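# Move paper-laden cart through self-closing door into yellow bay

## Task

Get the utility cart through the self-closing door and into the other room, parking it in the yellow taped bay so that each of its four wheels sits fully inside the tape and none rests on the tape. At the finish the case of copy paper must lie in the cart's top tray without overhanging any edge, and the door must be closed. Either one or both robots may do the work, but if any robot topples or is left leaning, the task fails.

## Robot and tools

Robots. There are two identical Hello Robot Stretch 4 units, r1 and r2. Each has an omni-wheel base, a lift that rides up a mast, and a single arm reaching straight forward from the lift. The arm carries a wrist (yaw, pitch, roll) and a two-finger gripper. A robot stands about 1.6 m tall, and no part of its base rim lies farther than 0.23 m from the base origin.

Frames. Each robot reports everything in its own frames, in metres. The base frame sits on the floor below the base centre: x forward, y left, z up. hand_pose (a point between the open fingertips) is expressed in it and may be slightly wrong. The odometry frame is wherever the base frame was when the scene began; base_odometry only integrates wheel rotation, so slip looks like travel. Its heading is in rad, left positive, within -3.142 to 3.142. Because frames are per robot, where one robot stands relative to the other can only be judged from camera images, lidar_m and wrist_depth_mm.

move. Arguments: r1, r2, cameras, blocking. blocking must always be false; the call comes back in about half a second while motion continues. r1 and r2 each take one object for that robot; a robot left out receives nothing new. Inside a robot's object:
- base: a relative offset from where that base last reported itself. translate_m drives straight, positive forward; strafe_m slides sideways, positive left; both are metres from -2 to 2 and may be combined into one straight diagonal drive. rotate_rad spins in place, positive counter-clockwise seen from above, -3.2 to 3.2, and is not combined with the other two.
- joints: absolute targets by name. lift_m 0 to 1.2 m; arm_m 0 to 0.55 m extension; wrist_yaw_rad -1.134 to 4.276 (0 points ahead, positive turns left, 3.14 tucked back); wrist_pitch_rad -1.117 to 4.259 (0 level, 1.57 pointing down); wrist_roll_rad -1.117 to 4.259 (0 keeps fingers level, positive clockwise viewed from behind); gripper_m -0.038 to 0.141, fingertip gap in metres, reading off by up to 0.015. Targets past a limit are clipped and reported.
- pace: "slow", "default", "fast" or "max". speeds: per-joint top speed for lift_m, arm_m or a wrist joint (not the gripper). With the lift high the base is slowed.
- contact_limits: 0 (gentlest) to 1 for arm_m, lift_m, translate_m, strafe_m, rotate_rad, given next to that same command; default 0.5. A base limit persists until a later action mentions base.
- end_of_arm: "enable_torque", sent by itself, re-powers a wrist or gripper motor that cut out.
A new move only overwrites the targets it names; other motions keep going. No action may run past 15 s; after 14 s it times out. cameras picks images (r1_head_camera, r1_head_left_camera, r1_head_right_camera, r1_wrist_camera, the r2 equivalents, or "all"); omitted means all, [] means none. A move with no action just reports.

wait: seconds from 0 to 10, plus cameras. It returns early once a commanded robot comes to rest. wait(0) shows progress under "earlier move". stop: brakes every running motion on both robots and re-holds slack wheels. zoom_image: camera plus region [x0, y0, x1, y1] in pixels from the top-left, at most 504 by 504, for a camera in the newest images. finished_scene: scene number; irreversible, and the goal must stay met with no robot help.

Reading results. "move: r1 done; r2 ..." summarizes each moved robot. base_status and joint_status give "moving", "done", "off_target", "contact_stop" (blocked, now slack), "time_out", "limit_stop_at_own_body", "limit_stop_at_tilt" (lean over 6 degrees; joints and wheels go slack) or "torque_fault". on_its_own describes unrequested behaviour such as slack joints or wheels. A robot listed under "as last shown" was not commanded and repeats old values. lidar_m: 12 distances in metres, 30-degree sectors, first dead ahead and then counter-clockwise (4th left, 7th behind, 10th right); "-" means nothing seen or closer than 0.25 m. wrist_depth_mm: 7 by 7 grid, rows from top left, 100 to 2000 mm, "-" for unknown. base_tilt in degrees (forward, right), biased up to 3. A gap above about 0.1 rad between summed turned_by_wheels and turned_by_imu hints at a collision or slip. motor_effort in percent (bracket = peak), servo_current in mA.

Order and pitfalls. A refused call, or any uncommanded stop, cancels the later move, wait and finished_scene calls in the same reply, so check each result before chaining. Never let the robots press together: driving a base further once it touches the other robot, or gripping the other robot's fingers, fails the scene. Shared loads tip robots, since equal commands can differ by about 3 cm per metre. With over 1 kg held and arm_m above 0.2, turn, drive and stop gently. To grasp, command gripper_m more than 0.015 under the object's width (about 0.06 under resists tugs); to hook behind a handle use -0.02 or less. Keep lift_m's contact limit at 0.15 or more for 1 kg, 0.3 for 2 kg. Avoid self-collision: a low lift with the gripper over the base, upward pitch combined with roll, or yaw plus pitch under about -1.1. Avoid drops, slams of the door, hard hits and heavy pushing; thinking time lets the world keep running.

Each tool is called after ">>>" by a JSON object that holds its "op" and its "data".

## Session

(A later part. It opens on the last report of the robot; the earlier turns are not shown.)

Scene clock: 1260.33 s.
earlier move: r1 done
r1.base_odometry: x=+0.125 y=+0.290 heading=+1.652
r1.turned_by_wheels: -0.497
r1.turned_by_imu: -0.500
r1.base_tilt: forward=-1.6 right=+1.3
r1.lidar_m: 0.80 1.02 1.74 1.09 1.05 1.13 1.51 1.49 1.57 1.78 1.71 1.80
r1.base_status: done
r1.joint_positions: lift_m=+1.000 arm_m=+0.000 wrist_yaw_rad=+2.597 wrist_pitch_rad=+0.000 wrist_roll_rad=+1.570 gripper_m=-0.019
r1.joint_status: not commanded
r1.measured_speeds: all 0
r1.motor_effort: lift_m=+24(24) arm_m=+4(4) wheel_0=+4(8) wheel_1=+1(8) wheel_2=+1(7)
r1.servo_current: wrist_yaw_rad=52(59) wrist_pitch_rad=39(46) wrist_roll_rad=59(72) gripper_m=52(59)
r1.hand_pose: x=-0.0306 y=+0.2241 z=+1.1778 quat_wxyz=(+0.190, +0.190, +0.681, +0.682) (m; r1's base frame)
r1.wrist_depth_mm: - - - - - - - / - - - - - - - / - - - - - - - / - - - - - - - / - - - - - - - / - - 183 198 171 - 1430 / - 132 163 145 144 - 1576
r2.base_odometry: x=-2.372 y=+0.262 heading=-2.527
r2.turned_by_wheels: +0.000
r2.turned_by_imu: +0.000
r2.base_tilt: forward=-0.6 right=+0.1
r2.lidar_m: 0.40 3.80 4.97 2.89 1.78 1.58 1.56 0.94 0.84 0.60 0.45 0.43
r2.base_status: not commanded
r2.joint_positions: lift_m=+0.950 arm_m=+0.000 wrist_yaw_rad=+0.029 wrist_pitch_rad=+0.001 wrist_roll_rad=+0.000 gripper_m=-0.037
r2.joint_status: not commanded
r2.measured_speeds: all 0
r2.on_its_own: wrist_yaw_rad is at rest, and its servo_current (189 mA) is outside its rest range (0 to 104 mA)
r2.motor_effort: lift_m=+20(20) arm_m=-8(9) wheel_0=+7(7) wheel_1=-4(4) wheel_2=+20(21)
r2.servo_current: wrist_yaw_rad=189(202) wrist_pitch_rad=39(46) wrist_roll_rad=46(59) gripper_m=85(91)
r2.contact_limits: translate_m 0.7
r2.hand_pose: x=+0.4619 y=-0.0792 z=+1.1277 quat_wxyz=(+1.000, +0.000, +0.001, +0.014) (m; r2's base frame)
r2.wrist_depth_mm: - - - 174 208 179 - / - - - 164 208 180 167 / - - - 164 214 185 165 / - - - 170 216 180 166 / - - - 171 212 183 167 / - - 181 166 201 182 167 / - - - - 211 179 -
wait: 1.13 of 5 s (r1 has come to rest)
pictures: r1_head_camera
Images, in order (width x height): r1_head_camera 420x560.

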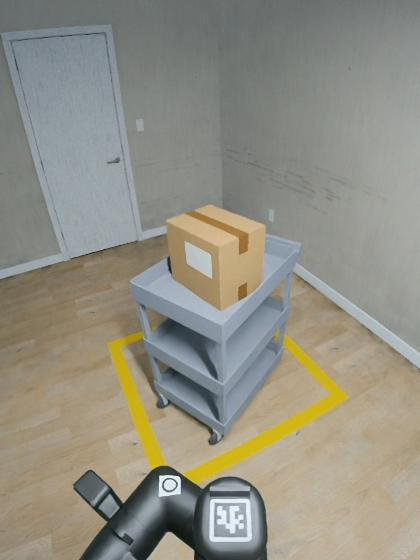

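>>> {"op": "move", "data": {"r1": {"base":{"strafe_m":-0.9}}, "blocking": false, "cameras": []}}

>>> {"op": "wait", "data": {"seconds": 5, "cameras": []}}

>>> {"op": "move", "data": {"r1": {"base":{"rotate_rad":0.5}}, "blocking": false, "cameras": []}}

>>> {"op": "wait", "data": {"seconds": 4, "cameras": ["r1_head_camera","r1_head_right_camera"]}}

Scene clock: 1268.53 s.
move: r1 moving
r1.base_odometry: x=+0.161 y=+0.293 heading=+1.652
r1.turned_by_wheels: +0.000
r1.turned_by_imu: +0.000
r1.base_tilt: forward=-1.6 right=+1.3
r1.lidar_m: 0.83 0.98 1.75 1.13 1.09 1.14 1.49 1.48 1.56 1.72 1.65 1.74
r1.base_status: strafe_m moving
r1.joint_positions: lift_m=+1.000 arm_m=+0.000 wrist_yaw_rad=+2.597 wrist_pitch_rad=+0.000 wrist_roll_rad=+1.570 gripper_m=-0.019
r1.joint_status: not commanded
r1.measured_speeds: translate_m=+0.001 strafe_m=-0.141 rotate_rad=-0.005 lift_m=+0.000 arm_m=+0.000 wrist_yaw_rad=+0.000 wrist_pitch_rad=+0.000 wrist_roll_rad=+0.000
r1.motor_effort: lift_m=+24(24) arm_m=+4(4) wheel_0=+8(11) wheel_1=-8(9) wheel_2=+1(2)
r1.servo_current: wrist_yaw_rad=39(72) wrist_pitch_rad=39(46) wrist_roll_rad=65(65) gripper_m=52(59)
r1.hand_pose: x=-0.0306 y=+0.2241 z=+1.1778 quat_wxyz=(+0.190, +0.190, +0.681, +0.682) (m; r1's base frame)
r1.wrist_depth_mm: - - - - - - - / - - - - - - - / - - - - - - - / - - - - - - - / - - - - - - - / - - 182 198 170 - 1499 / - 132 163 145 144 - 1661
r2.base_odometry: x=-2.372 y=+0.262 heading=-2.527
r2.turned_by_wheels: +0.000
r2.turned_by_imu: +0.000
r2.base_tilt: forward=-0.7 right=+0.1
r2.lidar_m: 0.38 3.84 4.98 2.92 1.79 1.60 1.55 0.96 0.83 0.61 0.44 0.43
r2.base_status: not commanded
r2.joint_positions: lift_m=+0.950 arm_m=+0.000 wrist_yaw_rad=+0.029 wrist_pitch_rad=+0.001 wrist_roll_rad=+0.000 gripper_m=-0.037
r2.joint_status: not commanded
r2.measured_speeds: all 0
r2.motor_effort: lift_m=+20(20) arm_m=-8(8) wheel_0=+6(7) wheel_1=-3(4) wheel_2=+21(21)
r2.servo_current: wrist_yaw_rad=202(202) wrist_pitch_rad=39(46) wrist_roll_rad=52(52) gripper_m=78(85)
r2.contact_limits: translate_m 0.7
r2.hand_pose: x=+0.4619 y=-0.0792 z=+1.1277 quat_wxyz=(+1.000, +0.000, +0.001, +0.014) (m; r2's base frame)
r2.wrist_depth_mm: - - - 173 208 180 - / - - - 164 208 181 166 / - - - 164 215 185 166 / - - - 171 216 180 166 / - - - 170 213 183 167 / - - 181 167 200 182 168 / - - - - 211 178 -
pictures: none
No camera images: "cameras" was empty.

Scene clock: 1272.37 s.
earlier move: r1 done
r1.base_odometry: x=+1.022 y=+0.363 heading=+1.652
r1.turned_by_wheels: +0.000
r1.turned_by_imu: -0.006
r1.base_tilt: forward=-1.6 right=+1.3
r1.lidar_m: 1.39 1.22 1.20 1.92 1.85 1.49 1.09 1.08 1.13 0.95 0.91 0.96
r1.base_status: done
r1.joint_positions: lift_m=+1.000 arm_m=+0.000 wrist_yaw_rad=+2.597 wrist_pitch_rad=+0.000 wrist_roll_rad=+1.570 gripper_m=-0.019
r1.joint_status: not commanded
r1.measured_speeds: all 0
r1.motor_effort: lift_m=+24(24) arm_m=+4(4) wheel_0=+0(11) wheel_1=+1(11) wheel_2=+0(2)
r1.servo_current: wrist_yaw_rad=65(72) wrist_pitch_rad=39(52) wrist_roll_rad=72(72) gripper_m=46(59)
r1.hand_pose: x=-0.0306 y=+0.2241 z=+1.1778 quat_wxyz=(+0.190, +0.190, +0.681, +0.682) (m; r1's base frame)
r1.wrist_depth_mm: - - - - - - 1618 / - - - - - - 1661 / - - - - - 1983 1661 / - - - - - - 1661 / - - - - - - 1661 / 1808 - 183 198 171 - 1661 / - 132 163 145 145 - -
r2.base_odometry: x=-2.372 y=+0.262 heading=-2.527
r2.turned_by_wheels: +0.000
r2.turned_by_imu: +0.001
r2.base_tilt: forward=-0.6 right=+0.0
r2.lidar_m: 0.39 3.82 4.97 2.86 1.80 1.59 1.51 0.95 0.83 0.62 0.44 0.43
r2.base_status: not commanded
r2.joint_positions: lift_m=+0.950 arm_m=+0.000 wrist_yaw_rad=+0.029 wrist_pitch_rad=+0.001 wrist_roll_rad=+0.000 gripper_m=-0.037
r2.joint_status: not commanded
r2.measured_speeds: all 0
r2.on_its_own: wrist_yaw_rad is at rest, and its servo_current (195 mA) is outside its rest range (0 to 104 mA)
r2.motor_effort: lift_m=+20(20) arm_m=-9(9) wheel_0=+7(7) wheel_1=-3(4) wheel_2=+20(21)
r2.servo_current: wrist_yaw_rad=195(202) wrist_pitch_rad=39(46) wrist_roll_rad=39(65) gripper_m=85(91)
r2.contact_limits: translate_m 0.7
r2.hand_pose: x=+0.4619 y=-0.0792 z=+1.1277 quat_wxyz=(+1.000, +0.000, +0.001, +0.014) (m; r2's base frame)
r2.wrist_depth_mm: - - - 174 208 179 - / - - - 164 209 181 166 / - - - 164 214 186 165 / - - - 171 216 180 166 / - - - 171 213 184 167 / - - 181 166 201 182 168 / - - - - 211 178 -
wait: 3.83 of 5 s (r1 has come to rest)
pictures: none
No camera images: "cameras" was empty.

Scene clock: 1272.87 s.
move: r1 moving
r1.base_odometry: x=+1.022 y=+0.363 heading=+1.854
r1.turned_by_wheels: +0.202
r1.turned_by_imu: +0.203
r1.base_tilt: forward=-1.6 right=+1.3
r1.lidar_m: 1.37 1.22 2.58 1.85 1.85 1.28 1.04 1.05 1.12 0.93 0.92 1.06
r1.base_status: rotate_rad moving
r1.joint_positions: lift_m=+1.000 arm_m=+0.000 wrist_yaw_rad=+2.597 wrist_pitch_rad=+0.000 wrist_roll_rad=+1.570 gripper_m=-0.019
r1.joint_status: not commanded
r1.measured_speeds: translate_m=+0.001 strafe_m=+0.001 rotate_rad=+0.780 lift_m=+0.000 arm_m=+0.000 wrist_yaw_rad=+0.000 wrist_pitch_rad=+0.000 wrist_roll_rad=+0.000
r1.motor_effort: lift_m=+24(24) arm_m=+4(4) wheel_0=-8(8) wheel_1=-6(8) wheel_2=-5(6)
r1.servo_current: wrist_yaw_rad=46(65) wrist_pitch_rad=46(46) wrist_roll_rad=65(72) gripper_m=46(59)
r1.hand_pose: x=-0.0306 y=+0.2241 z=+1.1778 quat_wxyz=(+0.190, +0.190, +0.681, +0.682) (m; r1's base frame)
r1.wrist_depth_mm: - - - - - - 1708 / - - - - - 1921 1661 / - - - - - - 1661 / - - - - - - 1756 / 1756 - - - - - 1618 / - - 183 198 171 - - / - 132 163 145 144 - -
r2.base_odometry: x=-2.372 y=+0.262 heading=-2.527
r2.turned_by_wheels: +0.000
r2.turned_by_imu: +0.000
r2.base_tilt: forward=-0.6 right=+0.0
r2.lidar_m: 0.37 3.83 4.96 2.87 1.80 1.58 1.55 0.97 0.82 0.62 0.46 0.42
r2.base_status: not commanded
r2.joint_positions: lift_m=+0.950 arm_m=+0.000 wrist_yaw_rad=+0.029 wrist_pitch_rad=+0.001 wrist_roll_rad=+0.000 gripper_m=-0.037
r2.joint_status: not commanded
r2.measured_speeds: all 0
r2.motor_effort: lift_m=+20(20) arm_m=-8(9) wheel_0=+6(7) wheel_1=-3(4) wheel_2=+20(21)
r2.servo_current: wrist_yaw_rad=182(195) wrist_pitch_rad=39(46) wrist_roll_rad=59(59) gripper_m=78(85)
r2.contact_limits: translate_m 0.7
r2.hand_pose: x=+0.4619 y=-0.0792 z=+1.1277 quat_wxyz=(+1.000, +0.000, +0.001, +0.014) (m; r2's base frame)
r2.wrist_depth_mm: - - - 173 208 179 - / - - - 164 209 180 167 / - - - 164 214 185 166 / - - - 171 216 180 167 / - - - 171 213 183 167 / - - 181 166 200 181 168 / - - - - 211 178 -
pictures: none
No camera images: "cameras" was empty.

Scene clock: 1273.77 s.
earlier move: r1 done
r1.base_odometry: x=+1.022 y=+0.363 heading=+2.151
r1.turned_by_wheels: +0.298
r1.turned_by_imu: +0.299
r1.base_tilt: forward=-1.6 right=+1.3
r1.lidar_m: 1.23 1.22 1.93 1.85 1.51 1.09 1.05 1.11 0.95 0.91 0.96 1.32
r1.base_status: done
r1.joint_positions: lift_m=+1.000 arm_m=+0.000 wrist_yaw_rad=+2.597 wrist_pitch_rad=+0.000 wrist_roll_rad=+1.570 gripper_m=-0.019
r1.joint_status: not commanded
r1.measured_speeds: all 0
r1.motor_effort: lift_m=+24(24) arm_m=+4(4) wheel_0=-2(8) wheel_1=-3(8) wheel_2=+0(7)
r1.servo_current: wrist_yaw_rad=65(65) wrist_pitch_rad=39(46) wrist_roll_rad=52(72) gripper_m=46(59)
r1.hand_pose: x=-0.0306 y=+0.2241 z=+1.1778 quat_wxyz=(+0.190, +0.190, +0.681, +0.682) (m; r1's base frame)
r1.wrist_depth_mm: - - - - - - 1618 / 1863 - - - - - 1618 / - - - - - - 1537 / - - - - - - - / - - - - - - - / - - 183 198 170 - - / - 132 163 145 144 - -
r2.base_odometry: x=-2.372 y=+0.262 heading=-2.527
r2.turned_by_wheels: +0.000
r2.turned_by_imu: +0.000
r2.base_tilt: forward=-0.6 right=+0.0
r2.lidar_m: 0.39 3.83 4.94 2.87 1.78 1.58 1.55 0.91 0.84 0.63 0.45 0.43
r2.base_status: not commanded
r2.joint_positions: lift_m=+0.950 arm_m=+0.000 wrist_yaw_rad=+0.029 wrist_pitch_rad=+0.001 wrist_roll_rad=+0.000 gripper_m=-0.037
r2.joint_status: not commanded
r2.measured_speeds: all 0
r2.on_its_own: wrist_yaw_rad is at rest, and its servo_current (195 mA) is outside its rest range (0 to 104 mA)
r2.motor_effort: lift_m=+20(20) arm_m=-8(9) wheel_0=+6(8) wheel_1=-4(4) wheel_2=+20(21)
r2.servo_current: wrist_yaw_rad=195(195) wrist_pitch_rad=39(46) wrist_roll_rad=52(59) gripper_m=85(91)
r2.contact_limits: translate_m 0.7
r2.hand_pose: x=+0.4619 y=-0.0792 z=+1.1277 quat_wxyz=(+1.000, +0.000, +0.001, +0.014) (m; r2's base frame)
r2.wrist_depth_mm: - - - 173 208 179 - / - - - 163 210 181 167 / - - - 164 215 185 165 / - - - 171 216 180 166 / - - - 171 213 183 167 / - - 181 166 201 181 167 / - - - - 211 178 -
wait: 0.90 of 4 s (r1 has come to rest)
pictures: r1_head_camera, r1_head_right_camera
Images, in order (width x height): r1_head_camera 420x560, r1_head_right_camera 420x672.

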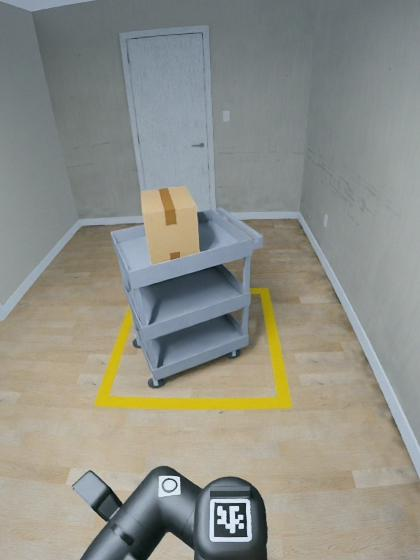

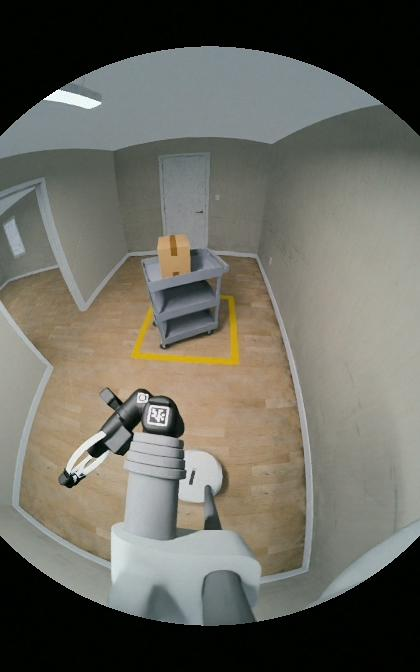

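>>> {"op": "zoom_image", "data": {"camera": "r1_head_camera", "region": [80, 260, 310, 420]}}

>>> {"op": "move", "data": {"r2": {"base":{"translate_m":0.3},"pace":"slow","contact_limits":{"translate_m":0.7}}, "blocking": false, "cameras": []}}

>>> {"op": "wait", "data": {"seconds": 7, "cameras": ["r2_head_left_camera"]}}

Scaled by 2.191 from the camera's 420x560 image, which has a finer 600x800 frame.

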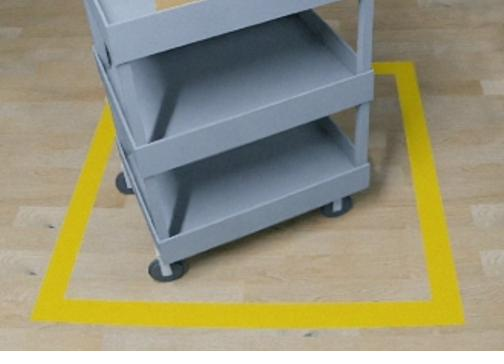

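Scene clock: 1279.50 s.
move: r2 moving
r1: as last shown
r1.turned_by_wheels: +0.000
r1.turned_by_imu: +0.000
r1.lidar_m: 1.22 1.22 1.92 1.85 1.50 1.11 1.03 1.11 0.98 0.92 0.95 1.32
r1.motor_effort: lift_m=+24(24) arm_m=+4(4) wheel_0=-2(3) wheel_1=-3(3) wheel_2=+0(1)
r1.servo_current: wrist_yaw_rad=59(59) wrist_pitch_rad=39(46) wrist_roll_rad=26(59) gripper_m=52(59)
r1.wrist_depth_mm: - - - - - - 1618 / 1921 - - - - - 1576 / - - - - - - 1537 / - - - - - - - / - - - - - - - / - - 183 198 170 - - / - 132 163 145 145 - -
r2.base_odometry: x=-2.382 y=+0.255 heading=-2.526
r2.turned_by_wheels: +0.001
r2.turned_by_imu: +0.002
r2.base_tilt: forward=-0.7 right=+0.0
r2.lidar_m: 0.40 3.85 4.98 2.89 1.80 1.60 1.54 0.93 0.84 0.63 0.44 0.42
r2.base_status: translate_m moving
r2.joint_positions: lift_m=+0.950 arm_m=+0.000 wrist_yaw_rad=+0.029 wrist_pitch_rad=+0.001 wrist_roll_rad=+0.000 gripper_m=-0.037
r2.joint_status: not commanded
r2.measured_speeds: translate_m=+0.049 strafe_m=+0.000 rotate_rad=-0.001 lift_m=+0.000 arm_m=+0.000 wrist_yaw_rad=+0.000 wrist_pitch_rad=+0.000 wrist_roll_rad=+0.000
r2.motor_effort: lift_m=+20(20) arm_m=-8(9) wheel_0=+11(15) wheel_1=+4(6) wheel_2=+0(19)
r2.servo_current: wrist_yaw_rad=195(195) wrist_pitch_rad=33(46) wrist_roll_rad=46(59) gripper_m=91(91)
r2.contact_limits: translate_m 0.7
r2.hand_pose: x=+0.4619 y=-0.0792 z=+1.1277 quat_wxyz=(+1.000, +0.000, +0.001, +0.014) (m; r2's base frame)
r2.wrist_depth_mm: - - - 161 208 180 - / - - - 162 210 182 165 / - - - 163 216 186 167 / - - - 167 213 184 167 / - - - 164 213 182 168 / - - 183 165 180 186 168 / - - - - 212 179 -
pictures: none
No camera images: "cameras" was empty.

Scene clock: 1283.30 s.
earlier move: r2 done
r1.base_odometry: x=+1.022 y=+0.363 heading=+2.151
r1.turned_by_wheels: +0.000
r1.turned_by_imu: +0.000
r1.base_tilt: forward=-1.6 right=+1.3
r1.lidar_m: 1.24 1.22 1.95 1.85 1.53 1.10 1.03 1.10 0.97 0.90 0.98 1.32
r1.base_status: not commanded
r1.joint_positions: lift_m=+1.000 arm_m=+0.000 wrist_yaw_rad=+2.597 wrist_pitch_rad=+0.000 wrist_roll_rad=+1.570 gripper_m=-0.019
r1.joint_status: not commanded
r1.measured_speeds: all 0
r1.motor_effort: lift_m=+24(24) arm_m=+4(4) wheel_0=-2(3) wheel_1=-3(3) wheel_2=+0(1)
r1.servo_current: wrist_yaw_rad=26(72) wrist_pitch_rad=39(52) wrist_roll_rad=46(72) gripper_m=52(59)
r1.hand_pose: x=-0.0306 y=+0.2241 z=+1.1778 quat_wxyz=(+0.190, +0.190, +0.681, +0.682) (m; r1's base frame)
r1.wrist_depth_mm: - - - - - - 1661 / 1808 - - - - - 1618 / - - - - - - 1537 / - - - - - - - / - - - - - - - / - - 183 198 170 - - / - 132 163 145 145 - -
r2.base_odometry: x=-2.618 y=+0.090 heading=-2.529
r2.turned_by_wheels: -0.003
r2.turned_by_imu: -0.197
r2.base_tilt: forward=-0.6 right=+0.2
r2.lidar_m: 0.39 3.07 4.67 4.92 2.42 1.95 1.93 1.13 0.86 0.53 0.43 0.39
r2.base_status: done
r2.joint_positions: lift_m=+0.950 arm_m=+0.000 wrist_yaw_rad=-0.019 wrist_pitch_rad=+0.001 wrist_roll_rad=+0.000 gripper_m=-0.037
r2.joint_status: not commanded
r2.measured_speeds: all 0
r2.on_its_own: wrist_yaw_rad is at rest, and its servo_current (117 mA) is outside its rest range (0 to 104 mA)
r2.motor_effort: lift_m=+20(20) arm_m=-4(9) wheel_0=-14(20) wheel_1=-1(7) wheel_2=-10(21)
r2.servo_current: wrist_yaw_rad=117(195) wrist_pitch_rad=39(46) wrist_roll_rad=46(59) gripper_m=85(91)
r2.contact_limits: translate_m 0.7
r2.hand_pose: x=+0.4576 y=-0.0930 z=+1.1277 quat_wxyz=(+1.000, +0.000, +0.001, -0.010) (m; r2's base frame)
r2.wrist_depth_mm: - - - 159 213 188 170 / - - - 160 216 188 171 / - - - 162 213 191 172 / - - - 163 213 195 - / - - - 165 221 193 174 / - - - 167 174 186 175 / - - 146 - 223 195 175
wait: 3.80 of 7 s (r2 has come to rest)
pictures: r2_head_left_camera
Images, in order (width x height): r2_head_left_camera 420x672.

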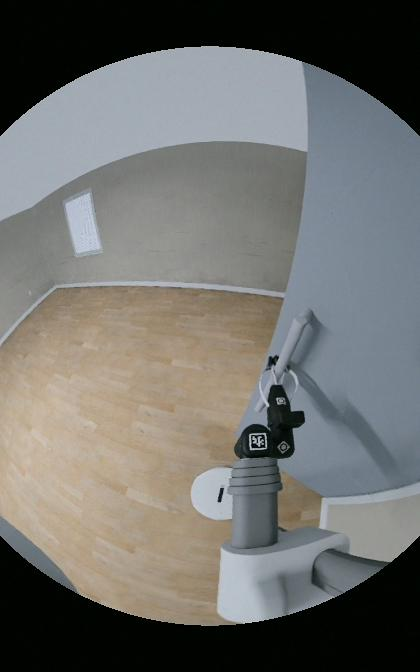

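>>> {"op": "move", "data": {"r2": {"joints":{"gripper_m":0.13}}, "blocking": false, "cameras": []}}

>>> {"op": "wait", "data": {"seconds": 10, "cameras": []}}

>>> {"op": "wait", "data": {"seconds": 8, "cameras": ["r2_head_left_camera","r2_head_camera","r1_head_left_camera"]}}

Scene clock: 1289.33 s.
move: r2 moving
r1: as last shown
r1.lidar_m: 1.21 1.19 1.93 1.83 1.53 1.11 1.05 1.10 0.95 0.92 0.94 1.31
r1.motor_effort: lift_m=+24(24) arm_m=+4(4) wheel_0=-2(2) wheel_1=-3(3) wheel_2=+0(1)
r1.servo_current: wrist_yaw_rad=39(59) wrist_pitch_rad=39(46) wrist_roll_rad=59(59) gripper_m=52(59)
r1.wrist_depth_mm: - - - - - - 1618 / 1863 - - - - - 1618 / - - - - - - 1537 / - - - - - - - / - - - - - - - / - - 183 198 171 - - / - 132 163 145 145 - -
r2.base_odometry: x=-2.618 y=+0.090 heading=-2.529
r2.turned_by_wheels: +0.000
r2.turned_by_imu: +0.000
r2.base_tilt: forward=-0.7 right=+0.1
r2.lidar_m: 0.43 3.07 4.68 4.92 2.48 1.97 1.93 1.13 0.86 0.54 0.43 0.38
r2.base_status: not commanded
r2.joint_positions: lift_m=+0.950 arm_m=+0.000 wrist_yaw_rad=-0.019 wrist_pitch_rad=+0.001 wrist_roll_rad=+0.000 gripper_m=-0.012
r2.joint_status: gripper_m moving
r2.measured_speeds: all 0
r2.motor_effort: lift_m=+20(20) arm_m=-4(4) wheel_0=-15(15) wheel_1=+0(0) wheel_2=-9(10)
r2.servo_current: wrist_yaw_rad=117(117) wrist_pitch_rad=33(46) wrist_roll_rad=52(52) gripper_m=78(98)
r2.contact_limits: translate_m 0.7
r2.hand_pose: x=+0.4576 y=-0.0930 z=+1.1277 quat_wxyz=(+1.000, +0.000, +0.001, -0.010) (m; r2's base frame)
r2.wrist_depth_mm: - - - - 213 191 173 / - - - - 216 192 174 / - - - - 216 195 176 / - - - 169 217 199 - / - - - 172 220 196 177 / - - - 174 176 189 178 / - - 146 - 223 186 178
pictures: none
No camera images: "cameras" was empty.

Scene clock: 1291.23 s.
earlier move: r2 done
r1.base_odometry: x=+1.022 y=+0.363 heading=+2.151
r1.turned_by_wheels: +0.000
r1.turned_by_imu: +0.000
r1.base_tilt: forward=-1.6 right=+1.3
r1.lidar_m: 1.22 1.23 1.92 1.85 1.50 1.12 1.05 1.10 0.97 0.91 0.96 1.34
r1.base_status: not commanded
r1.joint_positions: lift_m=+1.000 arm_m=+0.000 wrist_yaw_rad=+2.597 wrist_pitch_rad=+0.000 wrist_roll_rad=+1.570 gripper_m=-0.019
r1.joint_status: not commanded
r1.measured_speeds: all 0
r1.motor_effort: lift_m=+24(24) arm_m=+4(4) wheel_0=-3(3) wheel_1=-3(3) wheel_2=+0(1)
r1.servo_current: wrist_yaw_rad=52(65) wrist_pitch_rad=33(52) wrist_roll_rad=52(65) gripper_m=59(59)
r1.hand_pose: x=-0.0306 y=+0.2241 z=+1.1778 quat_wxyz=(+0.190, +0.190, +0.681, +0.682) (m; r1's base frame)
r1.wrist_depth_mm: - - - - - - 1661 / 1863 - - - - - 1618 / - - - - - - 1499 / - - - - - - - / - - - - - - - / - - 183 198 171 - - / - 132 163 145 144 - -
r2.base_odometry: x=-2.618 y=+0.090 heading=-2.529
r2.turned_by_wheels: +0.001
r2.turned_by_imu: +0.001
r2.base_tilt: forward=-0.7 right=+0.1
r2.lidar_m: 2.82 3.09 4.69 4.91 2.47 1.95 1.92 1.12 0.90 0.57 0.47 0.44
r2.base_status: not commanded
r2.joint_positions: lift_m=+0.950 arm_m=+0.000 wrist_yaw_rad=-0.012 wrist_pitch_rad=+0.001 wrist_roll_rad=+0.000 gripper_m=+0.130
r2.joint_status: all done
r2.measured_speeds: all 0
r2.motor_effort: lift_m=+20(20) arm_m=-4(4) wheel_0=-13(15) wheel_1=+0(1) wheel_2=-4(10)
r2.servo_current: wrist_yaw_rad=72(124) wrist_pitch_rad=46(46) wrist_roll_rad=46(59) gripper_m=52(130)
r2.contact_limits: translate_m 0.7
r2.hand_pose: x=+0.4583 y=-0.0908 z=+1.1277 quat_wxyz=(+1.000, +0.000, +0.001, -0.006) (m; r2's base frame)
r2.wrist_depth_mm: - - - - 196 239 213 / - - - - 207 242 215 / - - - - 198 243 217 / - - - - 200 240 218 / - - - - 202 235 220 / - - 218 - 198 229 220 / - - - - 200 249 220
wait: 1.90 of 10 s (r2 has come to rest)
pictures: none
No camera images: "cameras" was empty.

Scene clock: 1299.23 s.
r1.base_odometry: x=+1.022 y=+0.363 heading=+2.151
r1.turned_by_wheels: +0.000
r1.turned_by_imu: -0.001
r1.base_tilt: forward=-1.5 right=+1.2
r1.lidar_m: 1.23 1.23 1.91 1.85 1.50 1.09 1.04 1.10 0.96 0.92 0.96 1.33
r1.base_status: not commanded
r1.joint_positions: lift_m=+1.000 arm_m=+0.000 wrist_yaw_rad=+2.597 wrist_pitch_rad=+0.000 wrist_roll_rad=+1.570 gripper_m=-0.019
r1.joint_status: not commanded
r1.measured_speeds: all 0
r1.motor_effort: lift_m=+24(24) arm_m=+4(4) wheel_0=-2(3) wheel_1=-3(3) wheel_2=+0(1)
r1.servo_current: wrist_yaw_rad=52(65) wrist_pitch_rad=39(52) wrist_roll_rad=39(65) gripper_m=52(59)
r1.hand_pose: x=-0.0306 y=+0.2241 z=+1.1778 quat_wxyz=(+0.190, +0.190, +0.681, +0.682) (m; r1's base frame)
r1.wrist_depth_mm: - - - - - - 1661 / 1808 - - - - - 1618 / - - - - - - 1576 / - - - - - - - / - - - - - - - / - - 183 198 171 - - / - 132 163 145 144 - -
r2.base_odometry: x=-2.618 y=+0.090 heading=-2.529
r2.turned_by_wheels: +0.000
r2.turned_by_imu: +0.001
r2.base_tilt: forward=-0.7 right=+0.1
r2.lidar_m: 2.81 3.09 4.67 4.93 2.47 1.97 1.91 1.13 0.88 0.53 0.46 0.44
r2.base_status: not commanded
r2.joint_positions: lift_m=+0.950 arm_m=+0.000 wrist_yaw_rad=-0.012 wrist_pitch_rad=+0.001 wrist_roll_rad=+0.000 gripper_m=+0.130
r2.joint_status: all done
r2.measured_speeds: all 0
r2.motor_effort: lift_m=+20(20) arm_m=-4(4) wheel_0=-12(15) wheel_1=+0(1) wheel_2=-4(10)
r2.servo_current: wrist_yaw_rad=78(124) wrist_pitch_rad=46(46) wrist_roll_rad=46(59) gripper_m=52(130)
r2.contact_limits: translate_m 0.7
r2.hand_pose: x=+0.4583 y=-0.0908 z=+1.1277 quat_wxyz=(+1.000, +0.000, +0.001, -0.006) (m; r2's base frame)
r2.wrist_depth_mm: - - - - 196 239 213 / - - - - 207 241 216 / - - - - 199 243 217 / - - - - 200 239 218 / - - - - 202 236 219 / - - 217 - 200 230 220 / - - - - 200 249 220
wait: 8.00 s; at rest by 0.27 s
pictures: r1_head_left_camera, r2_head_camera, r2_head_left_camera
Images, in order (width x height): r1_head_left_camera 420x672, r2_head_camera 420x560, r2_head_left_camera 420x672.

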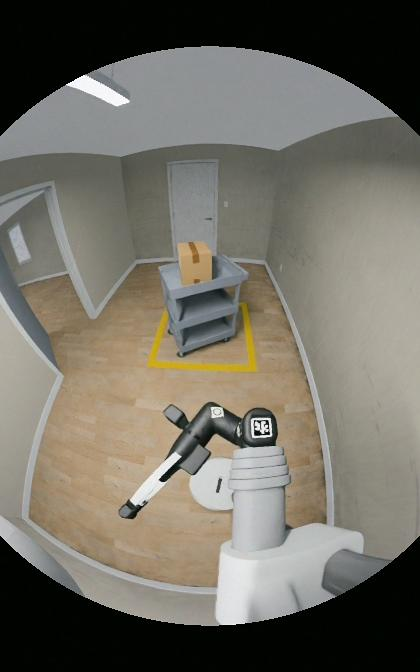

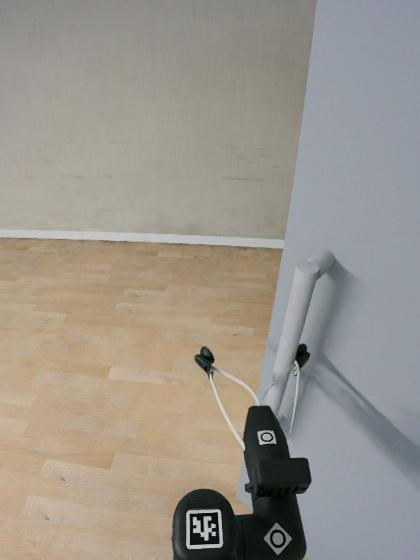

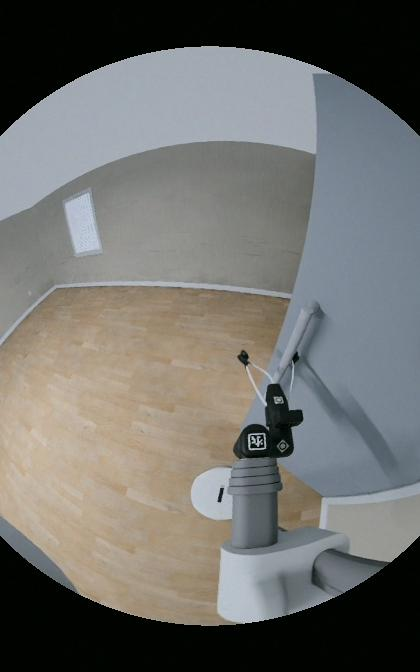

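>>> {"op": "move", "data": {"r2": {"base":{"translate_m":-0.25},"pace":"slow"}, "blocking": false, "cameras": []}}

>>> {"op": "wait", "data": {"seconds": 6, "cameras": ["r2_head_left_camera"]}}

>>> {"op": "wait", "data": {"seconds": 10, "cameras": ["r1_head_left_camera","r2_head_left_camera","r2_head_right_camera"]}}

Scene clock: 1307.73 s.
move: r2 moving
r1: as last shown
r1.turned_by_imu: +0.000
r1.base_tilt: forward=-1.5 right=+1.3
r1.lidar_m: 1.23 1.21 1.94 1.83 1.49 1.09 1.04 1.11 0.97 0.91 0.95 1.32
r1.motor_effort: lift_m=+24(24) arm_m=+4(4) wheel_0=-2(2) wheel_1=-3(3) wheel_2=-1(1)
r1.servo_current: wrist_yaw_rad=46(65) wrist_pitch_rad=46(46) wrist_roll_rad=46(72) gripper_m=59(59)
r1.wrist_depth_mm: - - - - - - 1708 / 1863 - - - - - 1576 / - - - - - - 1537 / - - - - - - - / - - - - - - - / - - 183 198 170 - - / - 132 163 145 145 - -
r2.base_odometry: x=-2.608 y=+0.097 heading=-2.529
r2.turned_by_wheels: -0.001
r2.turned_by_imu: +0.000
r2.base_tilt: forward=-0.7 right=+0.1
r2.lidar_m: 2.82 3.10 4.70 4.94 2.42 1.95 1.93 1.11 0.88 0.57 0.47 0.45
r2.base_status: translate_m moving
r2.joint_positions: lift_m=+0.950 arm_m=+0.000 wrist_yaw_rad=-0.009 wrist_pitch_rad=+0.001 wrist_roll_rad=+0.000 gripper_m=+0.130
r2.joint_status: not commanded
r2.measured_speeds: translate_m=-0.048 strafe_m=+0.001 rotate_rad=+0.003 lift_m=+0.000 arm_m=+0.000 wrist_yaw_rad=+0.000 wrist_pitch_rad=+0.000 wrist_roll_rad=+0.000
r2.motor_effort: lift_m=+20(20) arm_m=-4(4) wheel_0=-12(16) wheel_1=-7(10) wheel_2=+4(11)
r2.servo_current: wrist_yaw_rad=65(78) wrist_pitch_rad=39(46) wrist_roll_rad=46(59) gripper_m=52(59)
r2.hand_pose: x=+0.4585 y=-0.0901 z=+1.1277 quat_wxyz=(+1.000, +0.000, +0.001, -0.005) (m; r2's base frame)
r2.wrist_depth_mm: - - - - 217 252 224 / - - - - 215 254 226 / - - - - 215 256 228 / - - - - 227 251 229 / - - - - 216 253 231 / - - 218 - 215 242 230 / - - - - 214 260 232
pictures: none
No camera images: "cameras" was empty.

Scene clock: 1311.00 s.
earlier move: r2 done
r1.base_odometry: x=+1.022 y=+0.363 heading=+2.151
r1.turned_by_wheels: +0.000
r1.turned_by_imu: +0.000
r1.base_tilt: forward=-1.6 right=+1.3
r1.lidar_m: 1.24 1.21 1.91 1.85 1.50 1.11 1.06 1.08 0.98 0.92 0.98 1.36
r1.base_status: not commanded
r1.joint_positions: lift_m=+1.000 arm_m=+0.000 wrist_yaw_rad=+2.597 wrist_pitch_rad=+0.000 wrist_roll_rad=+1.570 gripper_m=-0.019
r1.joint_status: not commanded
r1.measured_speeds: all 0
r1.motor_effort: lift_m=+24(24) arm_m=+4(4) wheel_0=-2(3) wheel_1=-3(3) wheel_2=+0(1)
r1.servo_current: wrist_yaw_rad=39(72) wrist_pitch_rad=39(52) wrist_roll_rad=46(72) gripper_m=52(65)
r1.hand_pose: x=-0.0306 y=+0.2241 z=+1.1778 quat_wxyz=(+0.190, +0.190, +0.681, +0.682) (m; r1's base frame)
r1.wrist_depth_mm: - - - - - - 1661 / 1863 - - - - - 1661 / - - - - - - 1576 / - - - - - - - / - - - - - - - / - - 183 197 171 - - / - 132 163 145 145 - -
r2.base_odometry: x=-2.413 y=+0.233 heading=-2.529
r2.turned_by_wheels: +0.001
r2.turned_by_imu: +0.001
r2.base_tilt: forward=-0.7 right=+0.0
r2.lidar_m: 3.04 3.30 5.03 4.42 2.15 1.71 1.70 1.08 0.85 0.83 0.90 1.26
r2.base_status: done
r2.joint_positions: lift_m=+0.950 arm_m=+0.000 wrist_yaw_rad=-0.003 wrist_pitch_rad=+0.001 wrist_roll_rad=+0.000 gripper_m=+0.130
r2.joint_status: not commanded
r2.measured_speeds: all 0
r2.motor_effort: lift_m=+20(20) arm_m=-4(4) wheel_0=-4(16) wheel_1=-4(10) wheel_2=+5(11)
r2.servo_current: wrist_yaw_rad=52(78) wrist_pitch_rad=46(46) wrist_roll_rad=39(59) gripper_m=59(59)
r2.hand_pose: x=+0.4591 y=-0.0883 z=+1.1277 quat_wxyz=(+1.000, +0.000, +0.001, -0.001) (m; r2's base frame)
r2.wrist_depth_mm: - - - - - - - / - - - - - - - / - - - - - - - / - - - - - - - / - - - - - - - / - - 217 - 219 - - / - - - - - - -
wait: 3.27 of 6 s (r2 has come to rest)
pictures: r2_head_left_camera
Images, in order (width x height): r2_head_left_camera 420x672.

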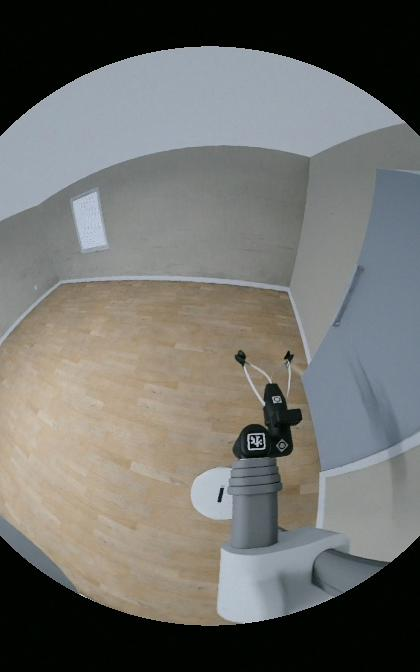

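Scene clock: 1321.00 s.
r1.base_odometry: x=+1.022 y=+0.363 heading=+2.151
r1.turned_by_wheels: +0.000
r1.turned_by_imu: -0.001
r1.base_tilt: forward=-1.6 right=+1.3
r1.lidar_m: 1.22 1.21 1.93 1.84 1.49 1.11 1.05 1.12 0.96 0.91 0.97 1.32
r1.base_status: not commanded
r1.joint_positions: lift_m=+1.000 arm_m=+0.000 wrist_yaw_rad=+2.597 wrist_pitch_rad=+0.000 wrist_roll_rad=+1.570 gripper_m=-0.019
r1.joint_status: not commanded
r1.measured_speeds: all 0
r1.motor_effort: lift_m=+24(24) arm_m=+4(4) wheel_0=-2(3) wheel_1=-3(3) wheel_2=+0(1)
r1.servo_current: wrist_yaw_rad=46(72) wrist_pitch_rad=46(52) wrist_roll_rad=46(72) gripper_m=52(65)
r1.hand_pose: x=-0.0306 y=+0.2241 z=+1.1778 quat_wxyz=(+0.190, +0.190, +0.681, +0.682) (m; r1's base frame)
r1.wrist_depth_mm: - - - - - - 1618 / 1863 - - - - - 1618 / - - - - - - 1537 / - - - - - - - / - - - - - - - / - - 183 198 171 - - / - 132 163 145 145 - -
r2.base_odometry: x=-2.413 y=+0.233 heading=-2.529
r2.turned_by_wheels: +0.000
r2.turned_by_imu: +0.001
r2.base_tilt: forward=-0.7 right=+0.1
r2.lidar_m: 3.07 3.35 5.02 4.43 2.15 1.69 1.69 1.09 0.86 0.83 0.92 1.36
r2.base_status: done
r2.joint_positions: lift_m=+0.950 arm_m=+0.000 wrist_yaw_rad=-0.003 wrist_pitch_rad=+0.001 wrist_roll_rad=+0.000 gripper_m=+0.130
r2.joint_status: not commanded
r2.measured_speeds: all 0
r2.motor_effort: lift_m=+20(20) arm_m=-4(4) wheel_0=-4(16) wheel_1=-4(10) wheel_2=+6(11)
r2.servo_current: wrist_yaw_rad=46(78) wrist_pitch_rad=39(46) wrist_roll_rad=33(59) gripper_m=59(59)
r2.hand_pose: x=+0.4591 y=-0.0883 z=+1.1277 quat_wxyz=(+1.000, +0.000, +0.001, -0.001) (m; r2's base frame)
r2.wrist_depth_mm: - - - - - - - / - - - - - - - / - - - - - - - / - - - - - - - / - - - - - - - / - - 218 - 220 - - / - - - - - - -
wait: 10.00 s; at rest by 0.27 s
pictures: r1_head_left_camera, r2_head_left_camera, r2_head_right_camera
Images, in order (width x height): r1_head_left_camera 420x672, r2_head_left_camera 420x672, r2_head_right_camera 420x672.

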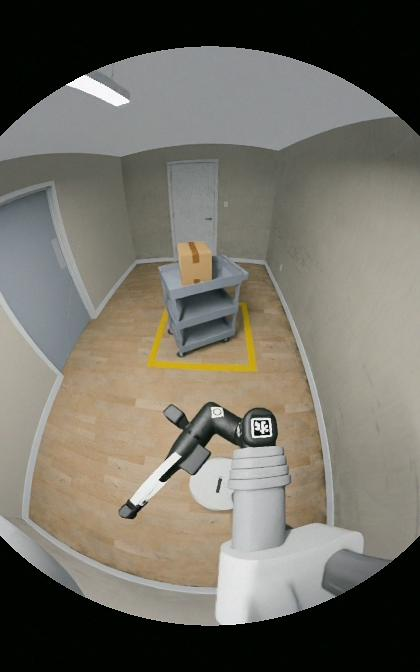

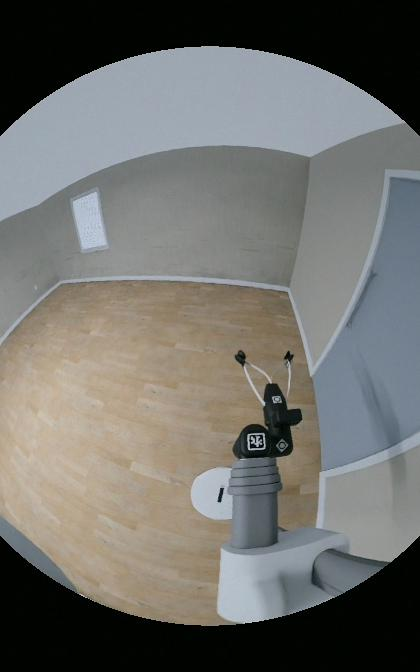

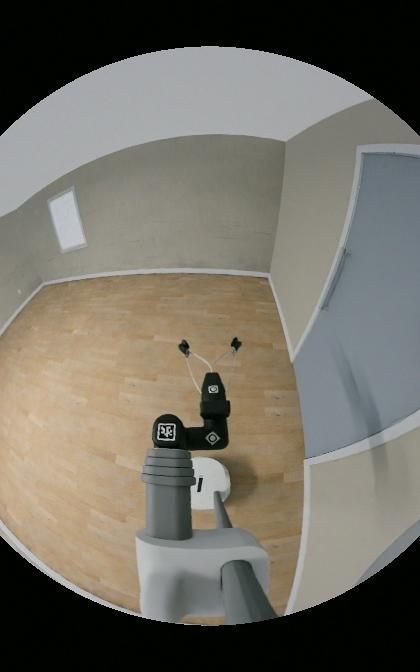

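>>> {"op": "finished_scene", "data": {"scene": 2}}

The scene is finished: the task was done.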